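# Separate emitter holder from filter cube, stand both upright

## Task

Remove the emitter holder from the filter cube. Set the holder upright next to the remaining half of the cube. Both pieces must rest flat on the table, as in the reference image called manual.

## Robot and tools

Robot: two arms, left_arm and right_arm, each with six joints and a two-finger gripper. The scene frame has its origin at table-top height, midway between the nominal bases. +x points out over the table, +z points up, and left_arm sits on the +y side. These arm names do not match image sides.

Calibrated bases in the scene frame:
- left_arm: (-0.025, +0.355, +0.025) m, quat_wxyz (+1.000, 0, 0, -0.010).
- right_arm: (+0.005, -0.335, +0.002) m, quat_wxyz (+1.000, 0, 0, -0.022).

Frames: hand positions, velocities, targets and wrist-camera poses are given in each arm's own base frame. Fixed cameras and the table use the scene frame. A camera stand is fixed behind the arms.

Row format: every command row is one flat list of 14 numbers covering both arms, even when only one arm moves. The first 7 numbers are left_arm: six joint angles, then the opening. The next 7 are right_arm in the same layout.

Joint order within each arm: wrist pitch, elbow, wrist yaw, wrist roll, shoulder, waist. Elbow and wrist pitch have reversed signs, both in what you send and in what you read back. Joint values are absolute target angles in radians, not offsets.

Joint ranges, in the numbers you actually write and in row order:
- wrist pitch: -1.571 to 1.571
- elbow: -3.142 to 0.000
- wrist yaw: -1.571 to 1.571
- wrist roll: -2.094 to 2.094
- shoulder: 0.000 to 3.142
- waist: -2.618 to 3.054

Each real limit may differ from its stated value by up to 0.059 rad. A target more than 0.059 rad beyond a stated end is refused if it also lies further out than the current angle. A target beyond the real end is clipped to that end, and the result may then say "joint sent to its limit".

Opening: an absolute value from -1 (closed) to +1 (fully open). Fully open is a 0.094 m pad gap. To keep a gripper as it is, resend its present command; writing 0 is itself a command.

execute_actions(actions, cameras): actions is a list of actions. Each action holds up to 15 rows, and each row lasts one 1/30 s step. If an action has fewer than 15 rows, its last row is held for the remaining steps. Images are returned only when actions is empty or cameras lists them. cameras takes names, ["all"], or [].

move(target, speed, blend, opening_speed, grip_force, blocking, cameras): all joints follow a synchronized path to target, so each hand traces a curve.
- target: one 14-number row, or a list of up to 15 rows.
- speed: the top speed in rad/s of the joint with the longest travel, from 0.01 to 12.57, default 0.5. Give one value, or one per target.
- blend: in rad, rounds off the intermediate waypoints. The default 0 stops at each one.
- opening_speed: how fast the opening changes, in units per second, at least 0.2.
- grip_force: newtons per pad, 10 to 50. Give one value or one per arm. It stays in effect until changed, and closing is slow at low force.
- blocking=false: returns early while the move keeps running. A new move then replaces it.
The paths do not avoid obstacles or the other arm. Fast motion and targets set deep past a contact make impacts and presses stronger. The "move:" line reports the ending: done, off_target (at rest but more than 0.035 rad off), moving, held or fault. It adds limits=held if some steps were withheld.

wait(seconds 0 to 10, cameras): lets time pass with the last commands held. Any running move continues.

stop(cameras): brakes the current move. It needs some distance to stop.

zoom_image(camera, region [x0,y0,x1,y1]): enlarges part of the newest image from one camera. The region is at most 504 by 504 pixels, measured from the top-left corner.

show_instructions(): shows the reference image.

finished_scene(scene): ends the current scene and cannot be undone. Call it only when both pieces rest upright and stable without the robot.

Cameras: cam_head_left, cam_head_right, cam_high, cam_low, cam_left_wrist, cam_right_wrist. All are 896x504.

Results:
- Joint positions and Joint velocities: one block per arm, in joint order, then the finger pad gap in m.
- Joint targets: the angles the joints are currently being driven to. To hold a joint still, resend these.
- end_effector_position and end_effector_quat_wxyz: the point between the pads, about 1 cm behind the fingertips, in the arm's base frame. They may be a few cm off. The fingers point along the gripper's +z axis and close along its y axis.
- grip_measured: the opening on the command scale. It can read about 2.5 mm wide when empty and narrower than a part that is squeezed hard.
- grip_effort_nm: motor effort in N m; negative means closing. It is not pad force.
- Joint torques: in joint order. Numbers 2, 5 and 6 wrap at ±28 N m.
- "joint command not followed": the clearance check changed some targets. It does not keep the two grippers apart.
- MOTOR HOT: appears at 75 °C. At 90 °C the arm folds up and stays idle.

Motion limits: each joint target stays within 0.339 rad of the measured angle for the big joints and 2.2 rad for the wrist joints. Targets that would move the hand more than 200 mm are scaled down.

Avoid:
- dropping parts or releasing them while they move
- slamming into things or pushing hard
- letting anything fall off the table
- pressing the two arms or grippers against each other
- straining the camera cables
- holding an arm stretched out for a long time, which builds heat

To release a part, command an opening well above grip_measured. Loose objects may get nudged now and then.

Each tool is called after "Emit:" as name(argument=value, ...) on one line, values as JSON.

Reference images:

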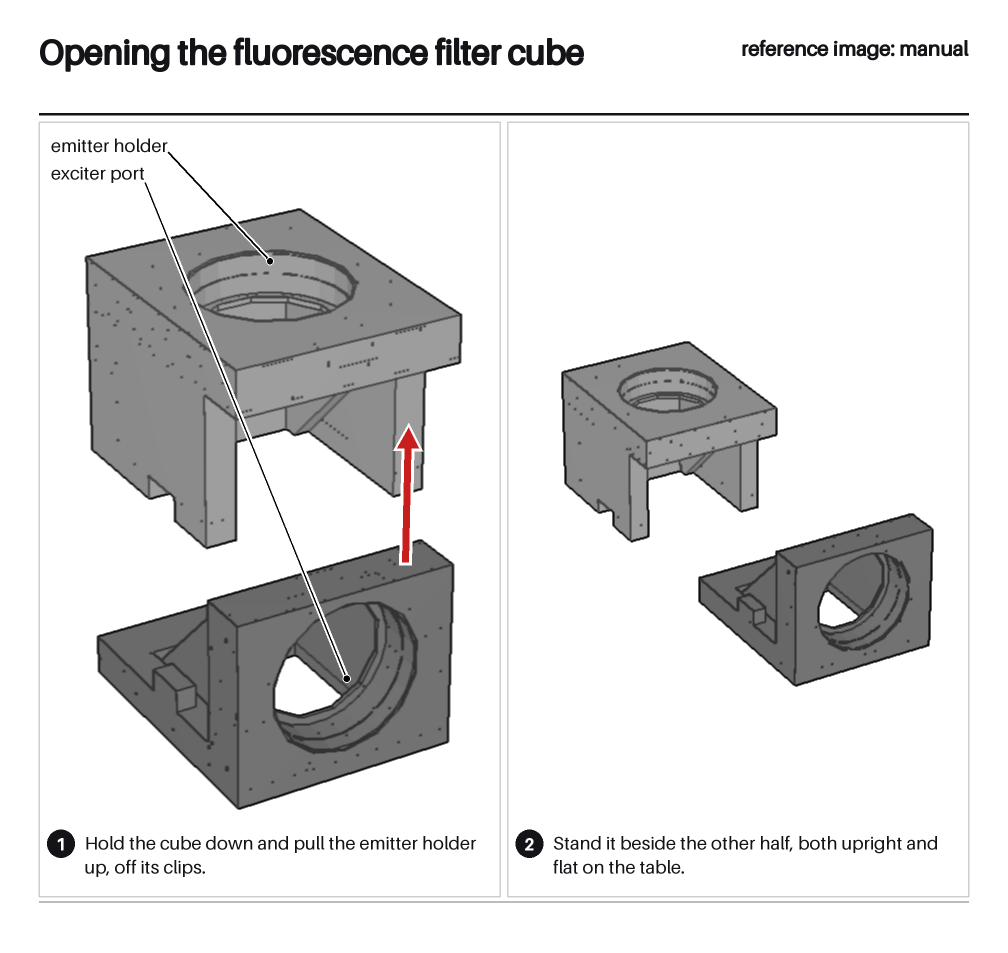

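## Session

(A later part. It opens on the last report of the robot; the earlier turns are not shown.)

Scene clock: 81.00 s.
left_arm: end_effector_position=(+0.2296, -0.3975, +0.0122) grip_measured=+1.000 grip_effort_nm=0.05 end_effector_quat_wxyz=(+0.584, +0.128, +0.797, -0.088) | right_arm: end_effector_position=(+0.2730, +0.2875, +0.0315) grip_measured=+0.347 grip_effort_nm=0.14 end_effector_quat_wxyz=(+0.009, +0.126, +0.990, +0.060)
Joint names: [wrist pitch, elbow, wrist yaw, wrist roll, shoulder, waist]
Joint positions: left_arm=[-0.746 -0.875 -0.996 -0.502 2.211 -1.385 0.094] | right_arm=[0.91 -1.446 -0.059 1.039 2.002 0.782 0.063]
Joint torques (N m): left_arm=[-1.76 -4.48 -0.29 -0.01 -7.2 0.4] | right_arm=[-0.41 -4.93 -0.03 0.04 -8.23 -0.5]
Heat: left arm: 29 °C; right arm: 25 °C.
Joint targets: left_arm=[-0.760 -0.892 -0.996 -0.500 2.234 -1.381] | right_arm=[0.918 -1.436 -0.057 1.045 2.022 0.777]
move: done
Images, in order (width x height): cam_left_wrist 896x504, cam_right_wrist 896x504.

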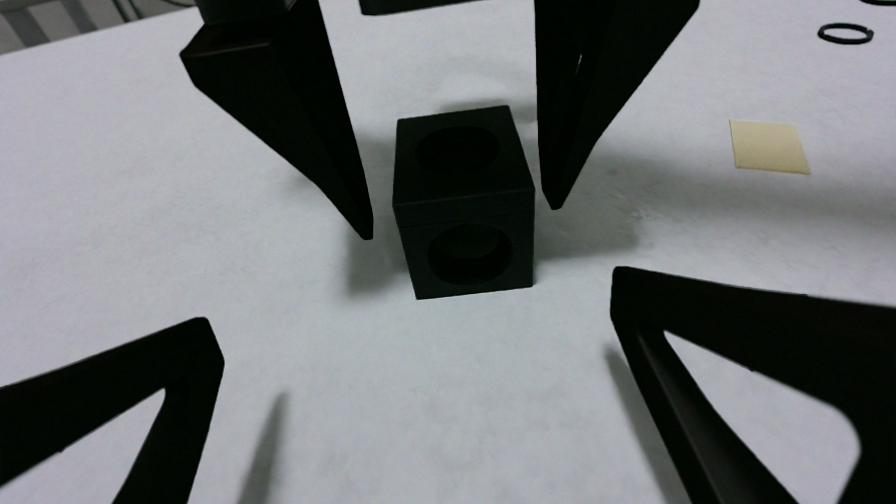

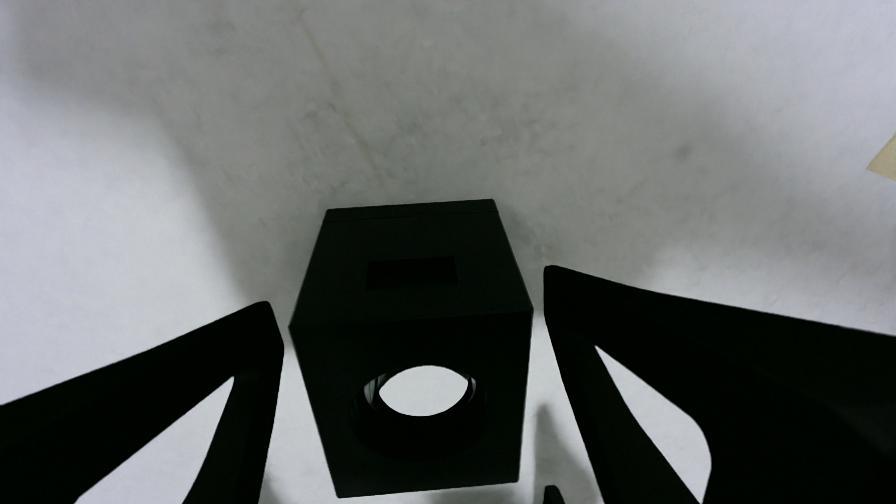

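Emit:
move(target=[[-0.760, -0.892, -0.996, -0.500, 2.234, -1.381, 1, 0.918, -1.436, -0.057, 1.105, 2.022, 0.777, 0.35],[-0.760, -0.892, -0.996, -0.500, 2.234, -1.381, 1, 0.918, -1.436, -0.057, 1.105, 2.022, 0.777, -0.3]], speed=0.2, opening_speed=0.4, cameras=["cam_left_wrist","cam_right_wrist"])

Emit:
zoom_image(camera="cam_left_wrist", region=[270, 60, 570, 310])

Emit:
zoom_image(camera="cam_right_wrist", region=[200, 150, 600, 504])

Scene clock: 85.67 s.
left_arm: end_effector_position=(+0.2296, -0.3975, +0.0122) grip_measured=+1.000 grip_effort_nm=0.05 end_effector_quat_wxyz=(+0.584, +0.128, +0.797, -0.088) | right_arm: end_effector_position=(+0.2731, +0.2877, +0.0315) grip_measured=-0.177 grip_effort_nm=-1.02 end_effector_quat_wxyz=(+0.008, +0.154, +0.986, +0.060)
Joint names: [wrist pitch, elbow, wrist yaw, wrist roll, shoulder, waist]
Joint positions: left_arm=[-0.746 -0.875 -0.996 -0.502 2.211 -1.385 0.094] | right_arm=[0.909 -1.446 -0.059 1.095 2.002 0.782 0.039]
Joint torques (N m): left_arm=[-1.74 -4.49 -0.28 -0.01 -7.28 0.4] | right_arm=[-0.4 -4.83 -0.03 0.08 -8.21 -0.53]
Heat: left arm: 29 °C; right arm: 25 °C.
Joint targets: left_arm=[-0.760 -0.892 -0.996 -0.500 2.234 -1.381] | right_arm=[0.918 -1.436 -0.057 1.105 2.022 0.777]
move: done
Images, in order (width x height): cam_left_wrist 896x504, cam_right_wrist 896x504.

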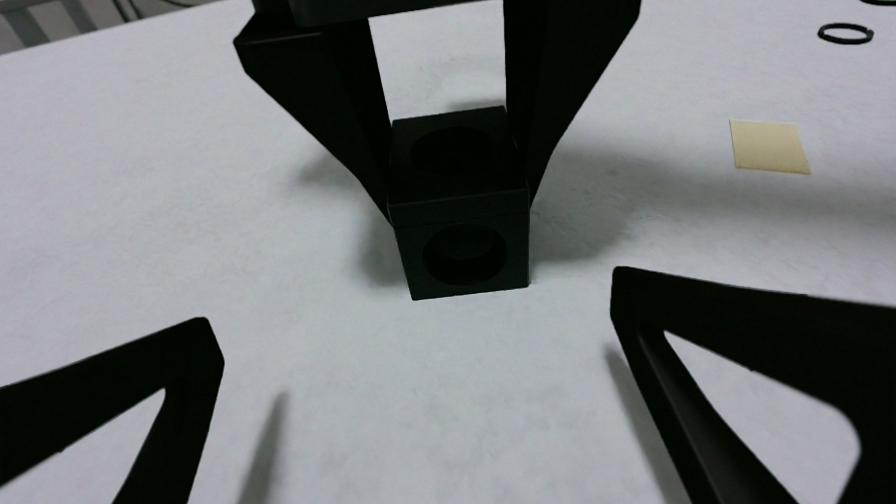

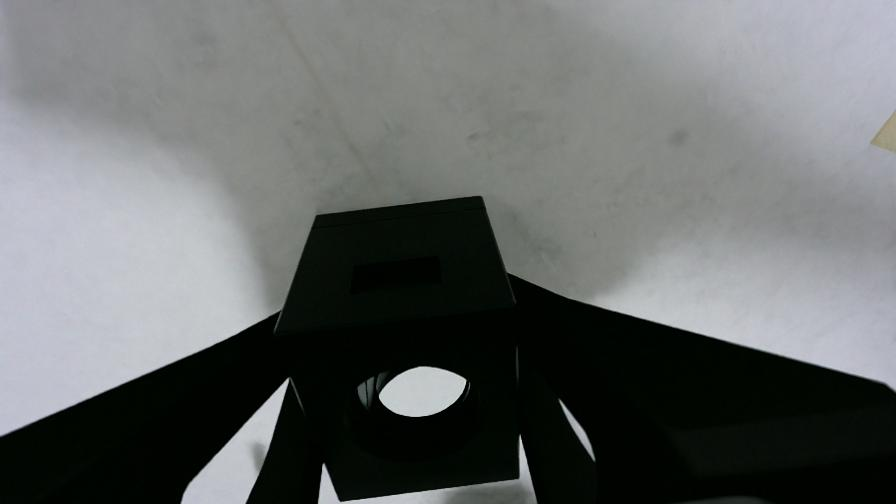

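Scaled by 1.680 from the camera's 896x504 image, which has a finer 1280x720 frame.

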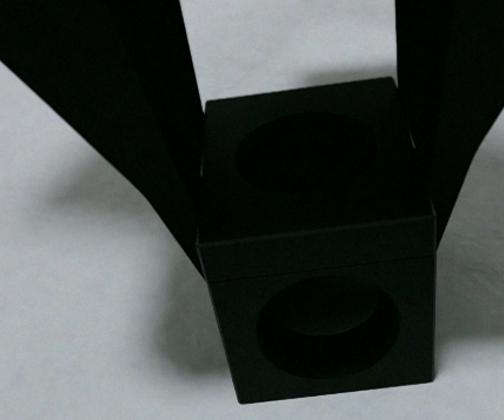

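Scaled by 1.260 from the camera's 896x504 image, which has a finer 1280x720 frame.

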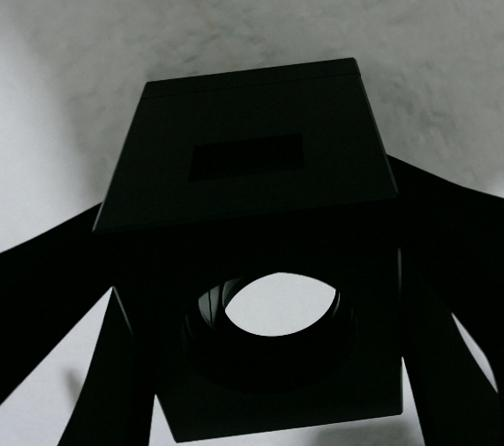

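Emit:
move(target=[-0.760, -1.008, -0.984, -0.484, 2.329, -1.341, 1, 0.918, -1.436, -0.057, 1.105, 2.022, 0.777, -0.3], speed=0.2, cameras=["cam_left_wrist","cam_high"])

Emit:
zoom_image(camera="cam_left_wrist", region=[170, 60, 650, 400])

Emit:
zoom_image(camera="cam_high", region=[500, 160, 620, 250])

Scene clock: 89.73 s.
left_arm: end_effector_position=(+0.2497, -0.4156, +0.0020) grip_measured=+1.000 grip_effort_nm=0.05 end_effector_quat_wxyz=(+0.587, +0.115, +0.797, -0.085) | right_arm: end_effector_position=(+0.2731, +0.2877, +0.0315) grip_measured=-0.177 grip_effort_nm=-1.02 end_effector_quat_wxyz=(+0.008, +0.154, +0.986, +0.060)
Joint names: [wrist pitch, elbow, wrist yaw, wrist roll, shoulder, waist]
Joint positions: left_arm=[-0.747 -0.991 -0.985 -0.487 2.304 -1.347 0.094] | right_arm=[0.909 -1.446 -0.059 1.095 2.002 0.782 0.039]
Joint torques (N m): left_arm=[-1.76 -4.66 -0.27 0.02 -7.83 0.54] | right_arm=[-0.4 -4.88 -0.01 0.07 -8.25 -0.49]
Heat: left arm: 29 °C; right arm: 25 °C.
Joint targets: left_arm=[-0.760 -1.008 -0.984 -0.484 2.329 -1.341] | right_arm=[0.918 -1.436 -0.057 1.105 2.022 0.777]
move: done
Images, in order (width x height): cam_high 896x504, cam_left_wrist 896x504.

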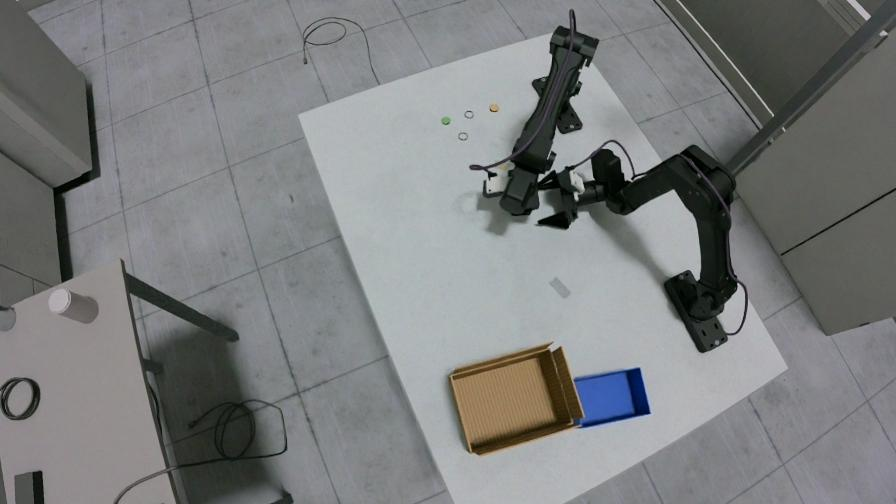

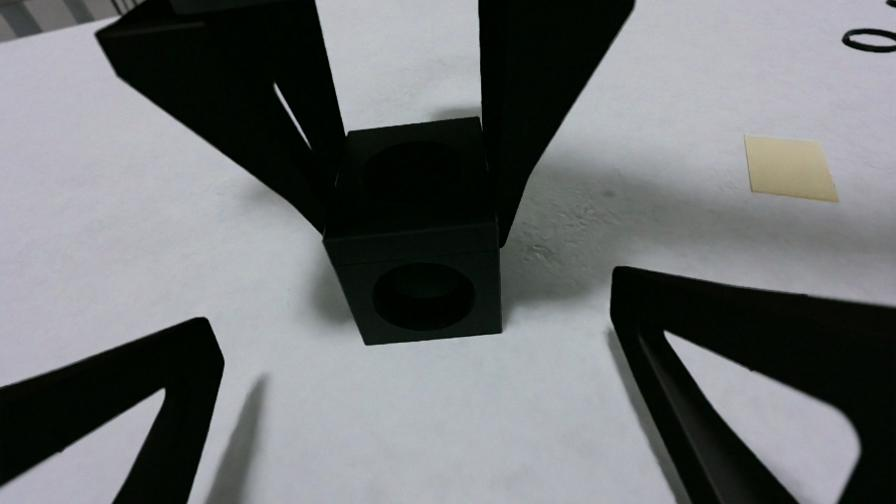

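Scaled by 1.050 from the camera's 896x504 image, which has a finer 1280x720 frame.

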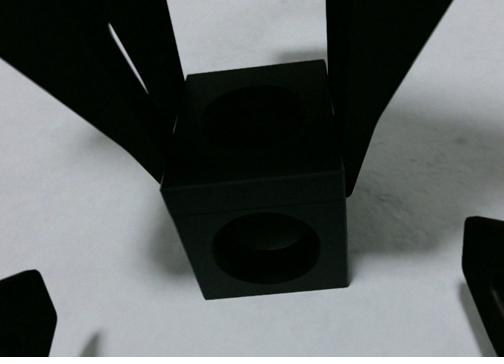

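Scaled by 4.200 from the camera's 896x504 image, which has a finer 1280x720 frame.

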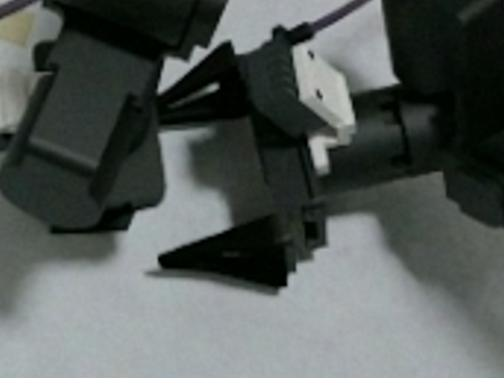

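Emit:
move(target=[-0.884, -0.972, -0.888, -0.390, 2.365, -1.284, 1, 0.918, -1.436, -0.057, 1.105, 2.022, 0.777, -0.3], speed=0.15, cameras=["cam_left_wrist","cam_high"])

Emit:
zoom_image(camera="cam_left_wrist", region=[170, 60, 650, 400])

Emit:
zoom_image(camera="cam_high", region=[500, 160, 620, 250])

Scene clock: 92.87 s.
left_arm: end_effector_position=(+0.2674, -0.4184, -0.0042) grip_measured=+1.000 grip_effort_nm=0.05 end_effector_quat_wxyz=(+0.585, +0.135, +0.793, -0.101) | right_arm: end_effector_position=(+0.2731, +0.2877, +0.0315) grip_measured=-0.177 grip_effort_nm=-1.02 end_effector_quat_wxyz=(+0.008, +0.154, +0.986, +0.060)
Joint names: [wrist pitch, elbow, wrist yaw, wrist roll, shoulder, waist]
Joint positions: left_arm=[-0.87 -0.981 -0.891 -0.393 2.338 -1.29 0.094] | right_arm=[0.909 -1.446 -0.059 1.095 2.002 0.782 0.039]
Joint torques (N m): left_arm=[-1.88 -2.43 -0.23 0.01 -7.68 0.55] | right_arm=[-0.38 -4.89 -0.02 0.09 -8.24 -0.5]
Heat: left arm: 29 °C; right arm: 25 °C.
Joint targets: left_arm=[-0.884 -0.972 -0.888 -0.390 2.365 -1.284] | right_arm=[0.918 -1.436 -0.057 1.105 2.022 0.777]
move: done
Images, in order (width x height): cam_high 896x504, cam_left_wrist 896x504.

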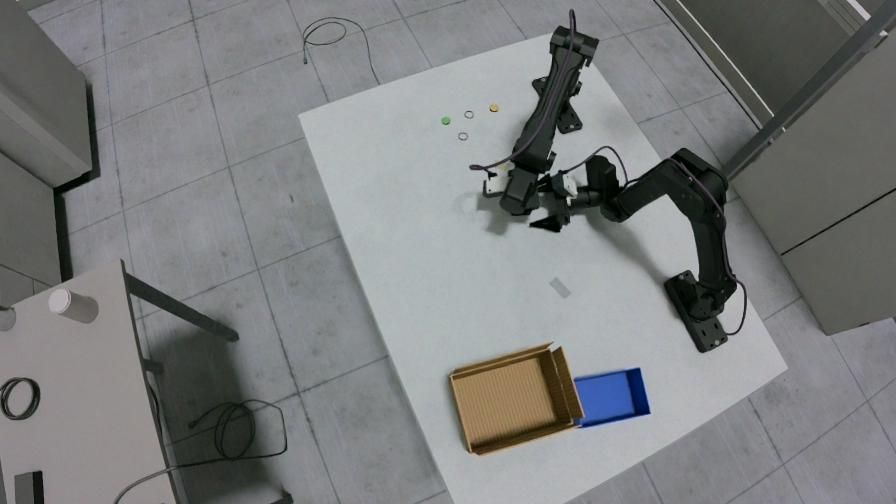

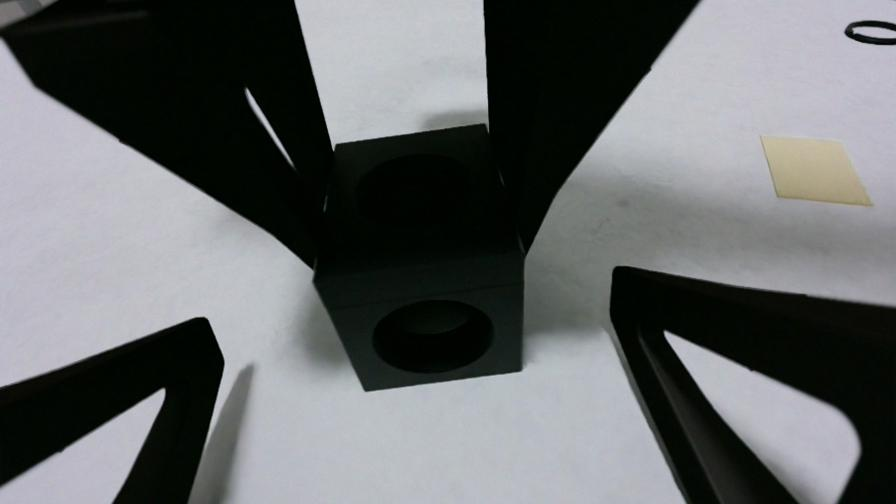

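Scaled by 1.050 from the camera's 896x504 image, which has a finer 1280x720 frame.

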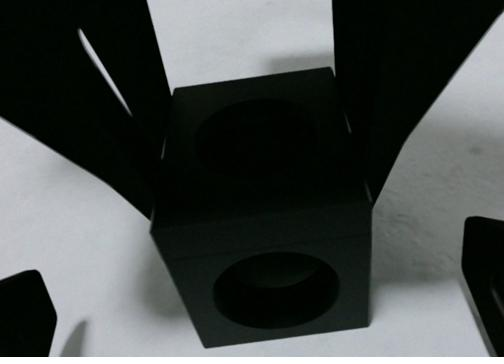

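Scaled by 4.200 from the camera's 896x504 image, which has a finer 1280x720 frame.

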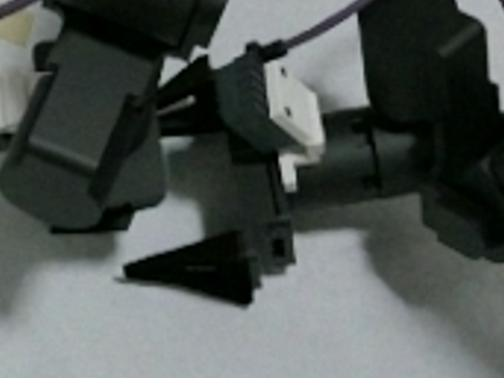

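Emit:
execute_actions(actions=[])

Emit:
zoom_image(camera="cam_right_wrist", region=[150, 250, 654, 504])

Emit:
zoom_image(camera="cam_head_left", region=[350, 220, 480, 350])

Emit:
zoom_image(camera="cam_low", region=[420, 220, 520, 300])

Scene clock: 93.97 s.
left_arm: end_effector_position=(+0.2674, -0.4185, -0.0042) grip_measured=+1.000 grip_effort_nm=0.05 end_effector_quat_wxyz=(+0.585, +0.136, +0.793, -0.101) | right_arm: end_effector_position=(+0.2731, +0.2877, +0.0315) grip_measured=-0.177 grip_effort_nm=-1.02 end_effector_quat_wxyz=(+0.008, +0.154, +0.986, +0.060)
Joint names: [wrist pitch, elbow, wrist yaw, wrist roll, shoulder, waist]
Joint positions: left_arm=[-0.87 -0.981 -0.89 -0.392 2.338 -1.29 0.094] | right_arm=[0.909 -1.446 -0.059 1.095 2.002 0.782 0.039]
Joint velocities: within noise
Joint torques (N m): left_arm=[-1.85 -2.52 -0.2 0.02 -7.79 0.53] | right_arm=[-0.4 -4.92 -0.03 0.1 -8.27 -0.53]
Heat: left arm: 29 °C; right arm: 25 °C.
Joint targets: left_arm=[-0.884 -0.972 -0.888 -0.390 2.365 -1.284] | right_arm=[0.918 -1.436 -0.057 1.105 2.022 0.777]
Tool commands: left_gripper/opening=+1.0 right_gripper/opening=-0.3

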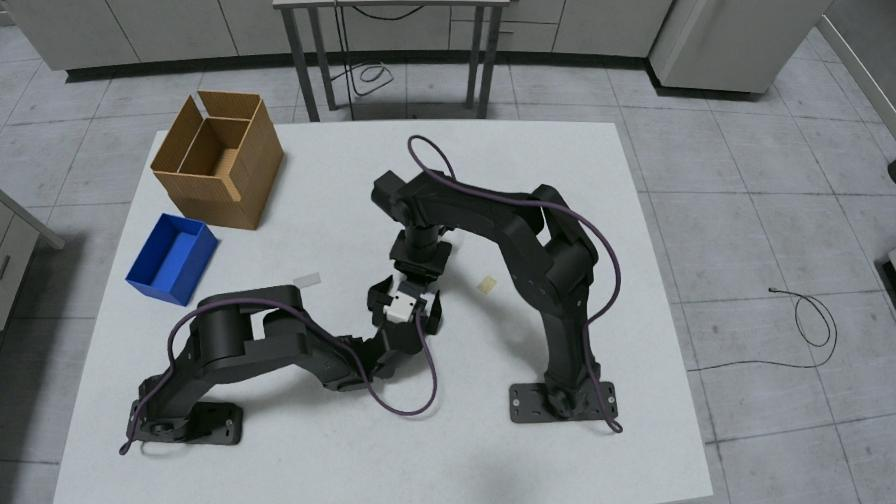

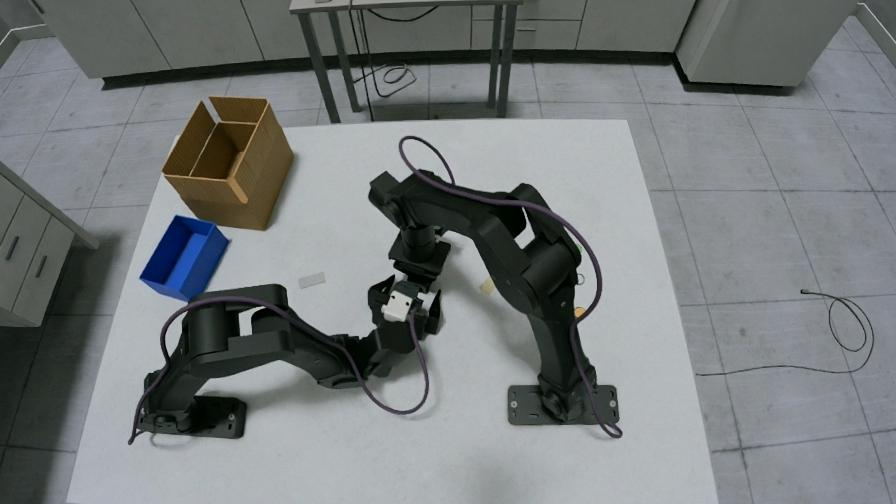

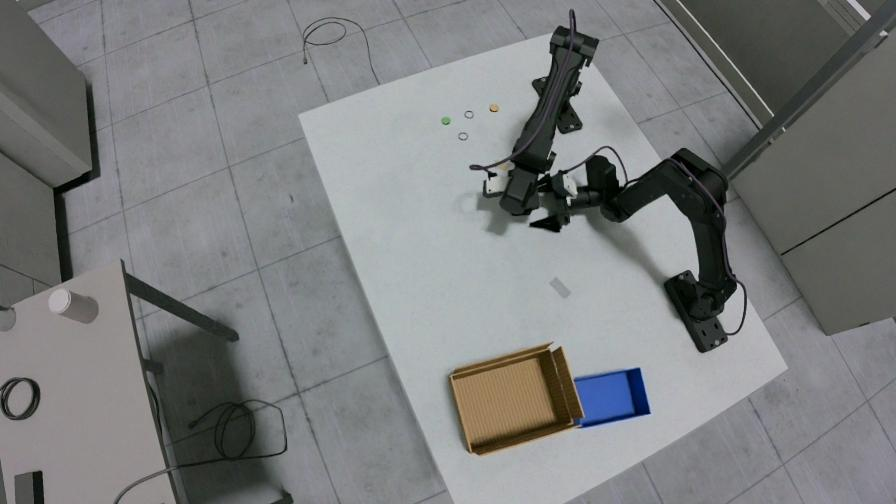

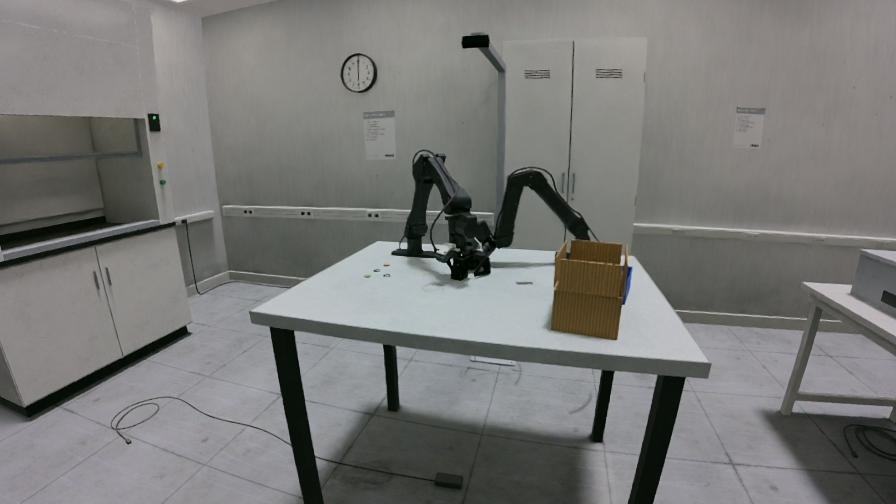

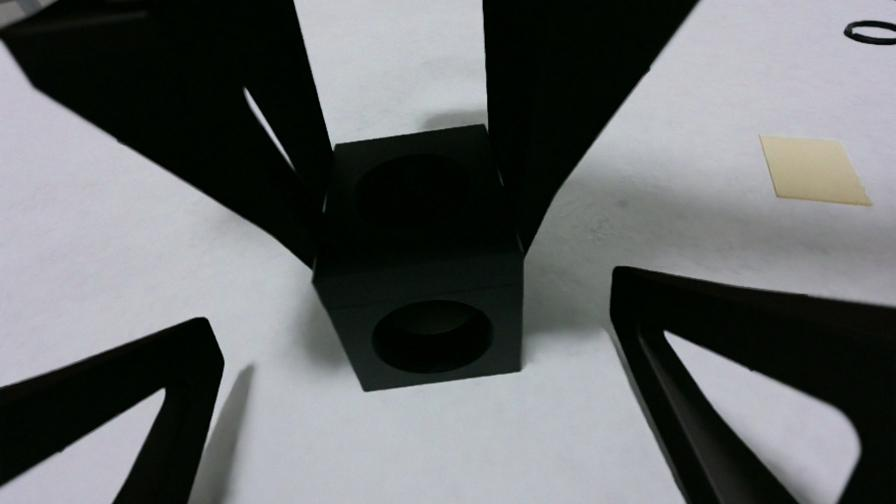

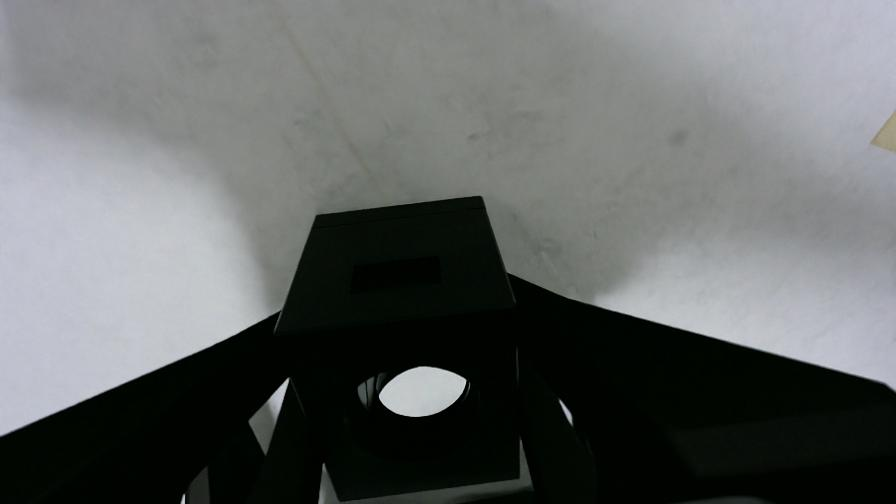

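Scaled by 1.000.

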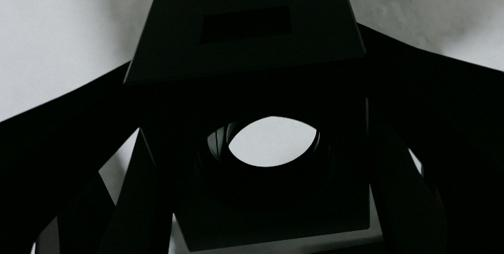

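Scaled by 3.877 from the camera's 896x504 image, which has a finer 1280x720 frame.

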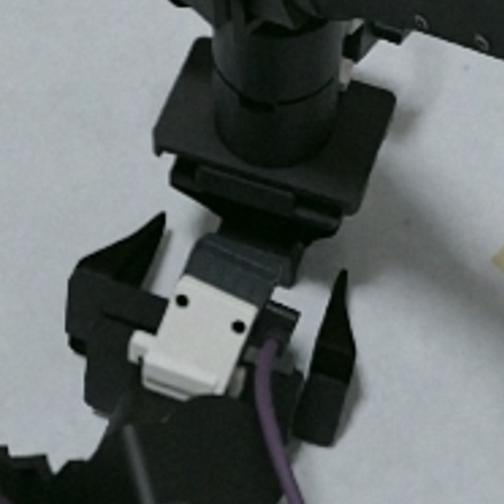

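Scaled by 5.040 from the camera's 896x504 image, which has a finer 1280x720 frame.

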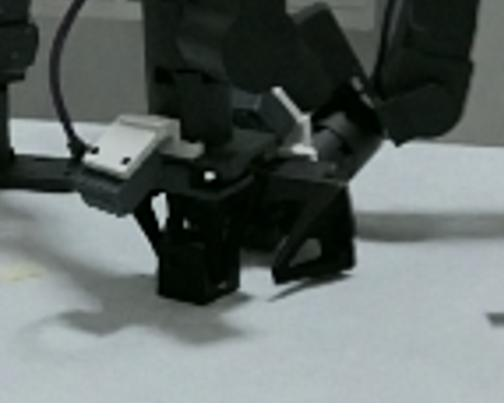

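Emit:
move(target=[-0.884, -1.004, -0.875, -0.379, 2.371, -1.268, 1, 0.918, -1.436, -0.057, 1.105, 2.022, 0.777, -0.3], speed=0.1, cameras=["cam_left_wrist","cam_high"])

Emit:
zoom_image(camera="cam_left_wrist", region=[170, 100, 650, 440])

Scene clock: 96.63 s.
left_arm: end_effector_position=(+0.2733, -0.4181, -0.0046) grip_measured=+1.000 grip_effort_nm=0.05 end_effector_quat_wxyz=(+0.585, +0.135, +0.793, -0.100) | right_arm: end_effector_position=(+0.2731, +0.2877, +0.0315) grip_measured=-0.177 grip_effort_nm=-1.02 end_effector_quat_wxyz=(+0.008, +0.154, +0.986, +0.060)
Joint names: [wrist pitch, elbow, wrist yaw, wrist roll, shoulder, waist]
Joint positions: left_arm=[-0.874 -0.988 -0.879 -0.384 2.343 -1.276 0.094] | right_arm=[0.909 -1.446 -0.059 1.095 2.002 0.782 0.039]
Joint torques (N m): left_arm=[-1.78 -4.49 -0.2 0.01 -7.71 0.65] | right_arm=[-0.39 -4.89 -0.02 0.08 -8.24 -0.5]
Heat: left arm: 29 °C; right arm: 25 °C.
Joint targets: left_arm=[-0.884 -1.004 -0.875 -0.379 2.371 -1.268] | right_arm=[0.918 -1.436 -0.057 1.105 2.022 0.777]
move: done
Images, in order (width x height): cam_high 896x504, cam_left_wrist 896x504.

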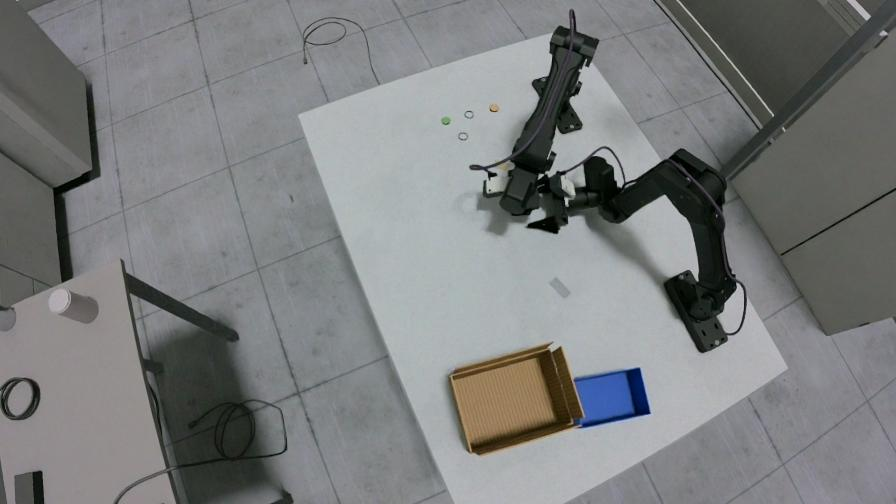

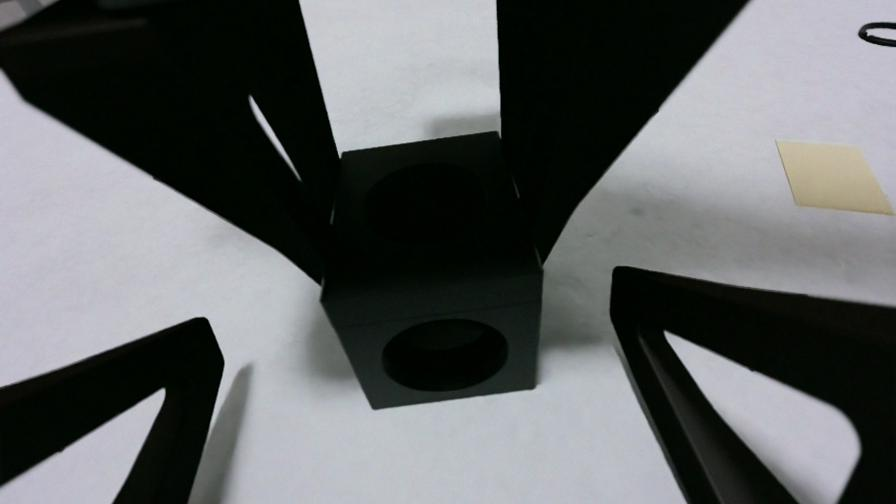

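Scaled by 1.050 from the camera's 896x504 image, which has a finer 1280x720 frame.

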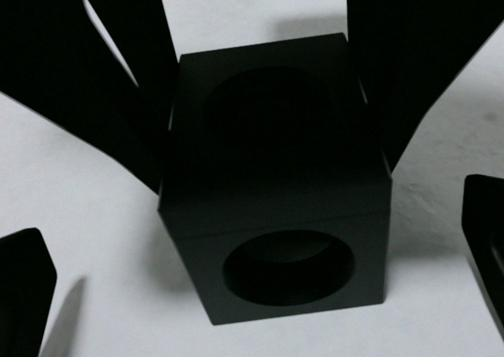

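Emit:
move(target=[-0.846, -1.013, -0.899, -0.401, 2.371, -1.286, 1, 0.918, -1.436, -0.057, 1.105, 2.022, 0.777, -0.3], speed=0.1, cameras=["cam_left_wrist"])

Emit:
zoom_image(camera="cam_left_wrist", region=[170, 100, 650, 440])

Scene clock: 99.03 s.
left_arm: end_effector_position=(+0.2727, -0.4191, -0.0039) grip_measured=+1.000 grip_effort_nm=0.05 end_effector_quat_wxyz=(+0.586, +0.133, +0.794, -0.098) | right_arm: end_effector_position=(+0.2731, +0.2877, +0.0315) grip_measured=-0.177 grip_effort_nm=-1.02 end_effector_quat_wxyz=(+0.008, +0.154, +0.986, +0.060)
Joint names: [wrist pitch, elbow, wrist yaw, wrist roll, shoulder, waist]
Joint positions: left_arm=[-0.861 -0.996 -0.888 -0.389 2.343 -1.28 0.094] | right_arm=[0.909 -1.446 -0.059 1.095 2.002 0.782 0.039]
Joint torques (N m): left_arm=[-1.59 -4.53 -0.35 -0.18 -7.77 -0.46] | right_arm=[-0.39 -4.85 -0.03 0.08 -8.28 -0.51]
Heat: left arm: 29 °C; right arm: 25 °C.
Joint targets: left_arm=[-0.846 -1.013 -0.899 -0.401 2.371 -1.286] | right_arm=[0.918 -1.436 -0.057 1.105 2.022 0.777]
move: done
Images, in order (width x height): cam_left_wrist 896x504.

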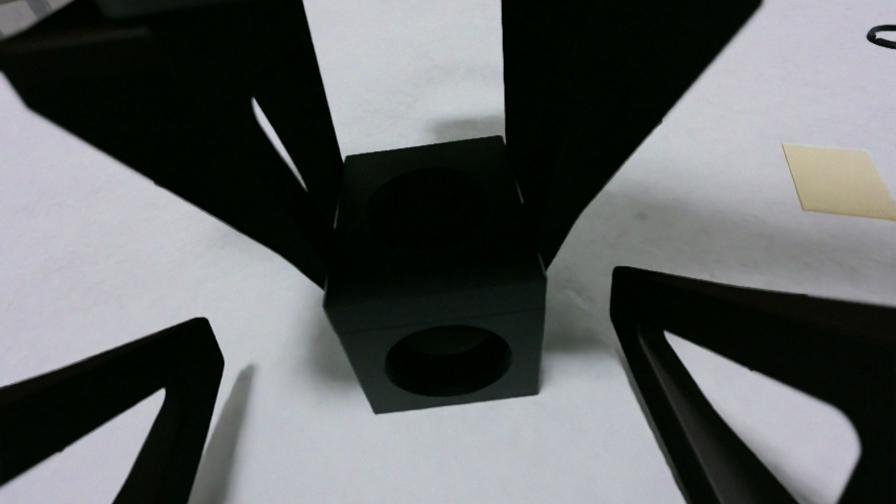

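Scaled by 1.050 from the camera's 896x504 image, which has a finer 1280x720 frame.

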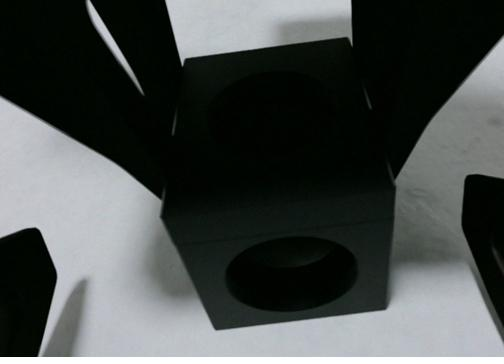

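Emit:
move(target=[-0.846, -1.013, -0.899, -0.401, 2.371, -1.300, 1, 0.918, -1.436, -0.057, 1.105, 2.022, 0.777, -0.3], speed=0.1, cameras=["cam_left_wrist"])

Emit:
zoom_image(camera="cam_left_wrist", region=[170, 100, 650, 440])

Scene clock: 100.50 s.
left_arm: end_effector_position=(+0.2671, -0.4226, -0.0040) grip_measured=+1.000 grip_effort_nm=0.05 end_effector_quat_wxyz=(+0.585, +0.138, +0.793, -0.102) | right_arm: end_effector_position=(+0.2731, +0.2877, +0.0315) grip_measured=-0.177 grip_effort_nm=-1.02 end_effector_quat_wxyz=(+0.008, +0.154, +0.986, +0.060)
Joint names: [wrist pitch, elbow, wrist yaw, wrist roll, shoulder, waist]
Joint positions: left_arm=[-0.86 -0.996 -0.889 -0.39 2.343 -1.293 0.094] | right_arm=[0.909 -1.446 -0.059 1.095 2.002 0.782 0.039]
Joint torques (N m): left_arm=[-1.56 -4.56 -0.33 -0.16 -7.72 -0.46] | right_arm=[-0.4 -4.83 -0.03 0.09 -8.21 -0.54]
Heat: left arm: 29 °C; right arm: 25 °C.
Joint targets: left_arm=[-0.846 -1.013 -0.899 -0.401 2.371 -1.300] | right_arm=[0.918 -1.436 -0.057 1.105 2.022 0.777]
move: done
Images, in order (width x height): cam_left_wrist 896x504.

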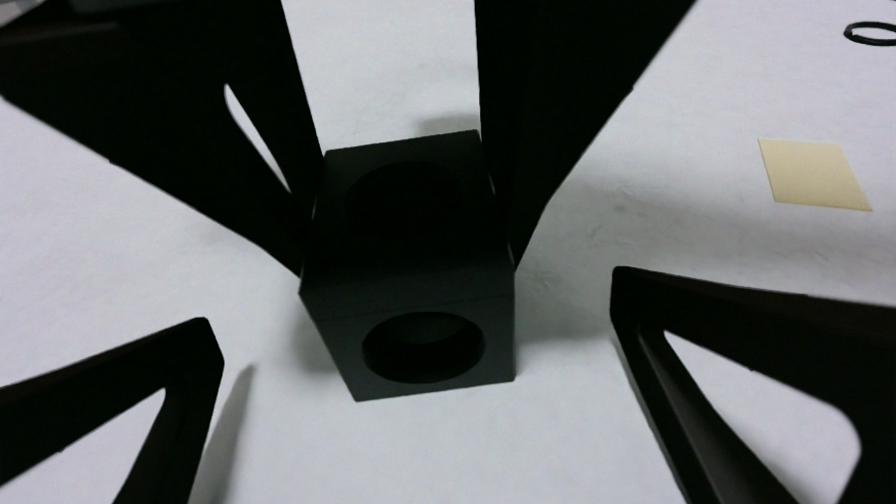

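Scaled by 1.050 from the camera's 896x504 image, which has a finer 1280x720 frame.

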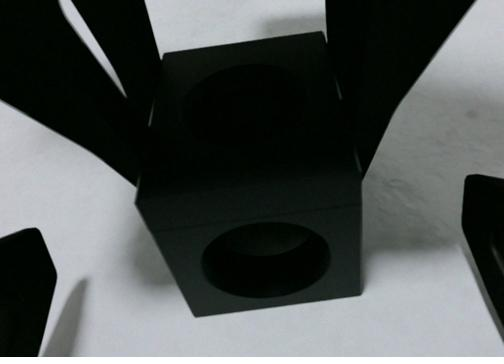

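Emit:
move(target=[[-0.846, -1.013, -0.899, -0.401, 2.382, -1.300, 1, 0.918, -1.436, -0.057, 1.105, 2.022, 0.777, -0.3],[-0.846, -1.013, -0.899, -0.401, 2.382, -1.300, 0.1, 0.918, -1.436, -0.057, 1.105, 2.022, 0.777, -0.3]], speed=0.1, opening_speed=0.6, cameras=["cam_left_wrist"])

Emit:
zoom_image(camera="cam_left_wrist", region=[170, 100, 650, 440])

Scene clock: 103.63 s.
left_arm: end_effector_position=(+0.2674, -0.4225, -0.0059) grip_measured=+0.102 grip_effort_nm=-0.03 end_effector_quat_wxyz=(+0.585, +0.135, +0.793, -0.102) | right_arm: end_effector_position=(+0.2731, +0.2877, +0.0315) grip_measured=-0.177 grip_effort_nm=-1.02 end_effector_quat_wxyz=(+0.008, +0.154, +0.986, +0.060)
Joint names: [wrist pitch, elbow, wrist yaw, wrist roll, shoulder, waist]
Joint positions: left_arm=[-0.86 -1 -0.891 -0.398 2.35 -1.293 0.052] | right_arm=[0.909 -1.446 -0.059 1.095 2.002 0.782 0.039]
Joint torques (N m): left_arm=[-1.57 -4.29 -0.32 -0.05 -7.47 -0.51] | right_arm=[-0.39 -4.89 -0.01 0.07 -8.23 -0.51]
Heat: left arm: 29 °C; right arm: 25 °C.
Joint targets: left_arm=[-0.846 -1.013 -0.899 -0.401 2.382 -1.300] | right_arm=[0.918 -1.436 -0.057 1.105 2.022 0.777]
move: done
Images, in order (width x height): cam_left_wrist 896x504.

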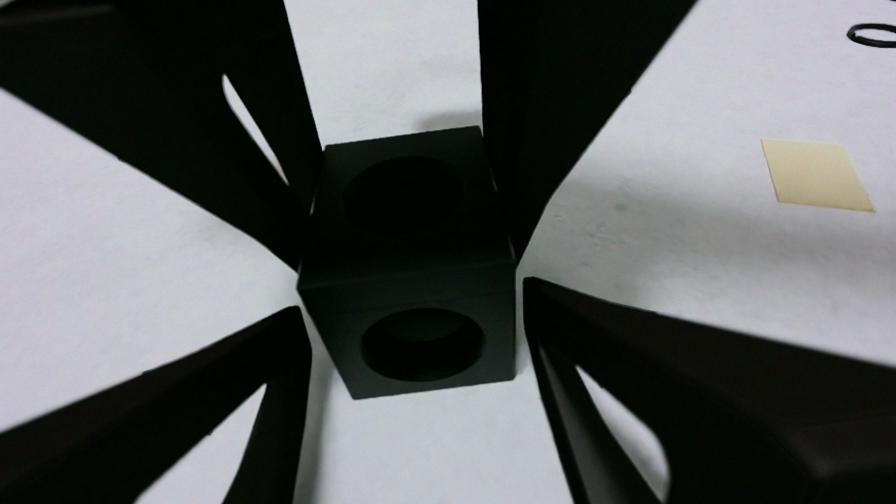

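Scaled by 1.050 from the camera's 896x504 image, which has a finer 1280x720 frame.

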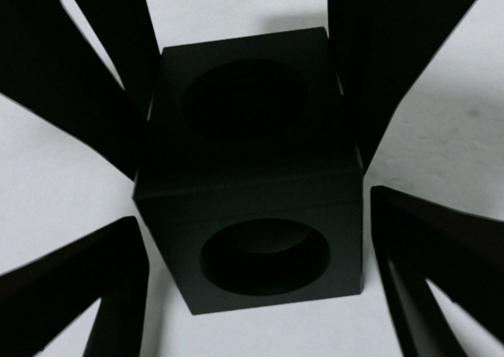

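Emit:
move(target=[[-0.846, -1.013, -0.899, -0.401, 2.391, -1.300, 0.1, 0.918, -1.436, -0.057, 1.105, 2.022, 0.777, -0.3],[-0.846, -1.013, -0.899, -0.401, 2.391, -1.300, -0.3, 0.918, -1.436, -0.057, 1.105, 2.022, 0.777, -0.3]], speed=0.1, opening_speed=0.4, cameras=["cam_left_wrist"])

Emit:
zoom_image(camera="cam_left_wrist", region=[170, 100, 650, 440])

Scene clock: 106.10 s.
left_arm: end_effector_position=(+0.2681, -0.4228, -0.0060) grip_measured=-0.186 grip_effort_nm=-0.97 end_effector_quat_wxyz=(+0.586, +0.129, +0.793, -0.104) | right_arm: end_effector_position=(+0.2731, +0.2877, +0.0315) grip_measured=-0.177 grip_effort_nm=-1.02 end_effector_quat_wxyz=(+0.008, +0.154, +0.986, +0.060)
Joint names: [wrist pitch, elbow, wrist yaw, wrist roll, shoulder, waist]
Joint positions: left_arm=[-0.865 -1.005 -0.897 -0.405 2.355 -1.293 0.038] | right_arm=[0.909 -1.446 -0.059 1.095 2.002 0.782 0.039]
Joint torques (N m): left_arm=[-1.53 -3.84 -0.27 -0.02 -7.25 -0.46] | right_arm=[-0.4 -4.82 -0.02 0.08 -8.21 -0.54]
Heat: left arm: 28 °C; right arm: 25 °C.
Joint targets: left_arm=[-0.846 -1.013 -0.899 -0.401 2.391 -1.300] | right_arm=[0.918 -1.436 -0.057 1.105 2.022 0.777]
move: off_target (left_arm); target 2's new numbers were sent with left_arm's shoulder 0.039 rad from that target; left_arm: the shoulder is farthest, 0.036 rad from its target
Images, in order (width x height): cam_left_wrist 896x504.

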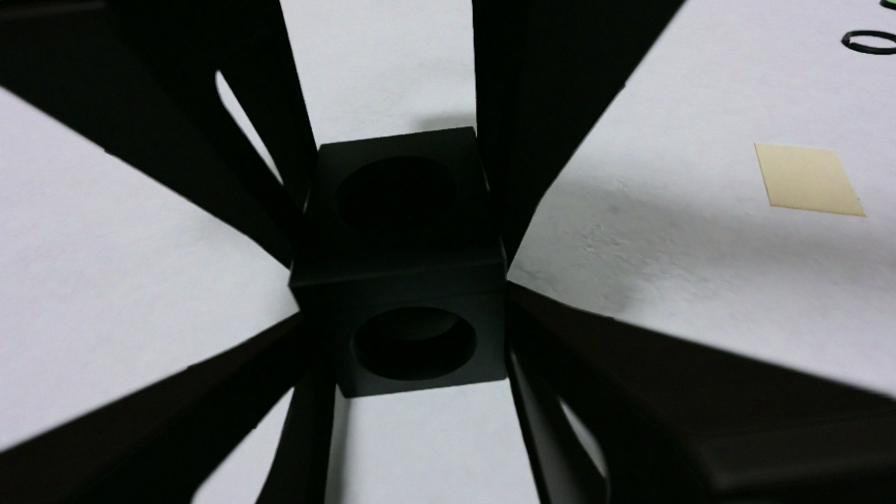

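Scaled by 1.050 from the camera's 896x504 image, which has a finer 1280x720 frame.

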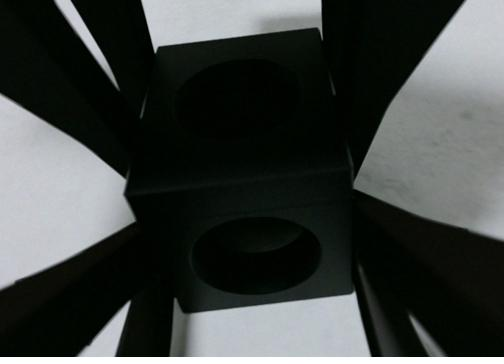

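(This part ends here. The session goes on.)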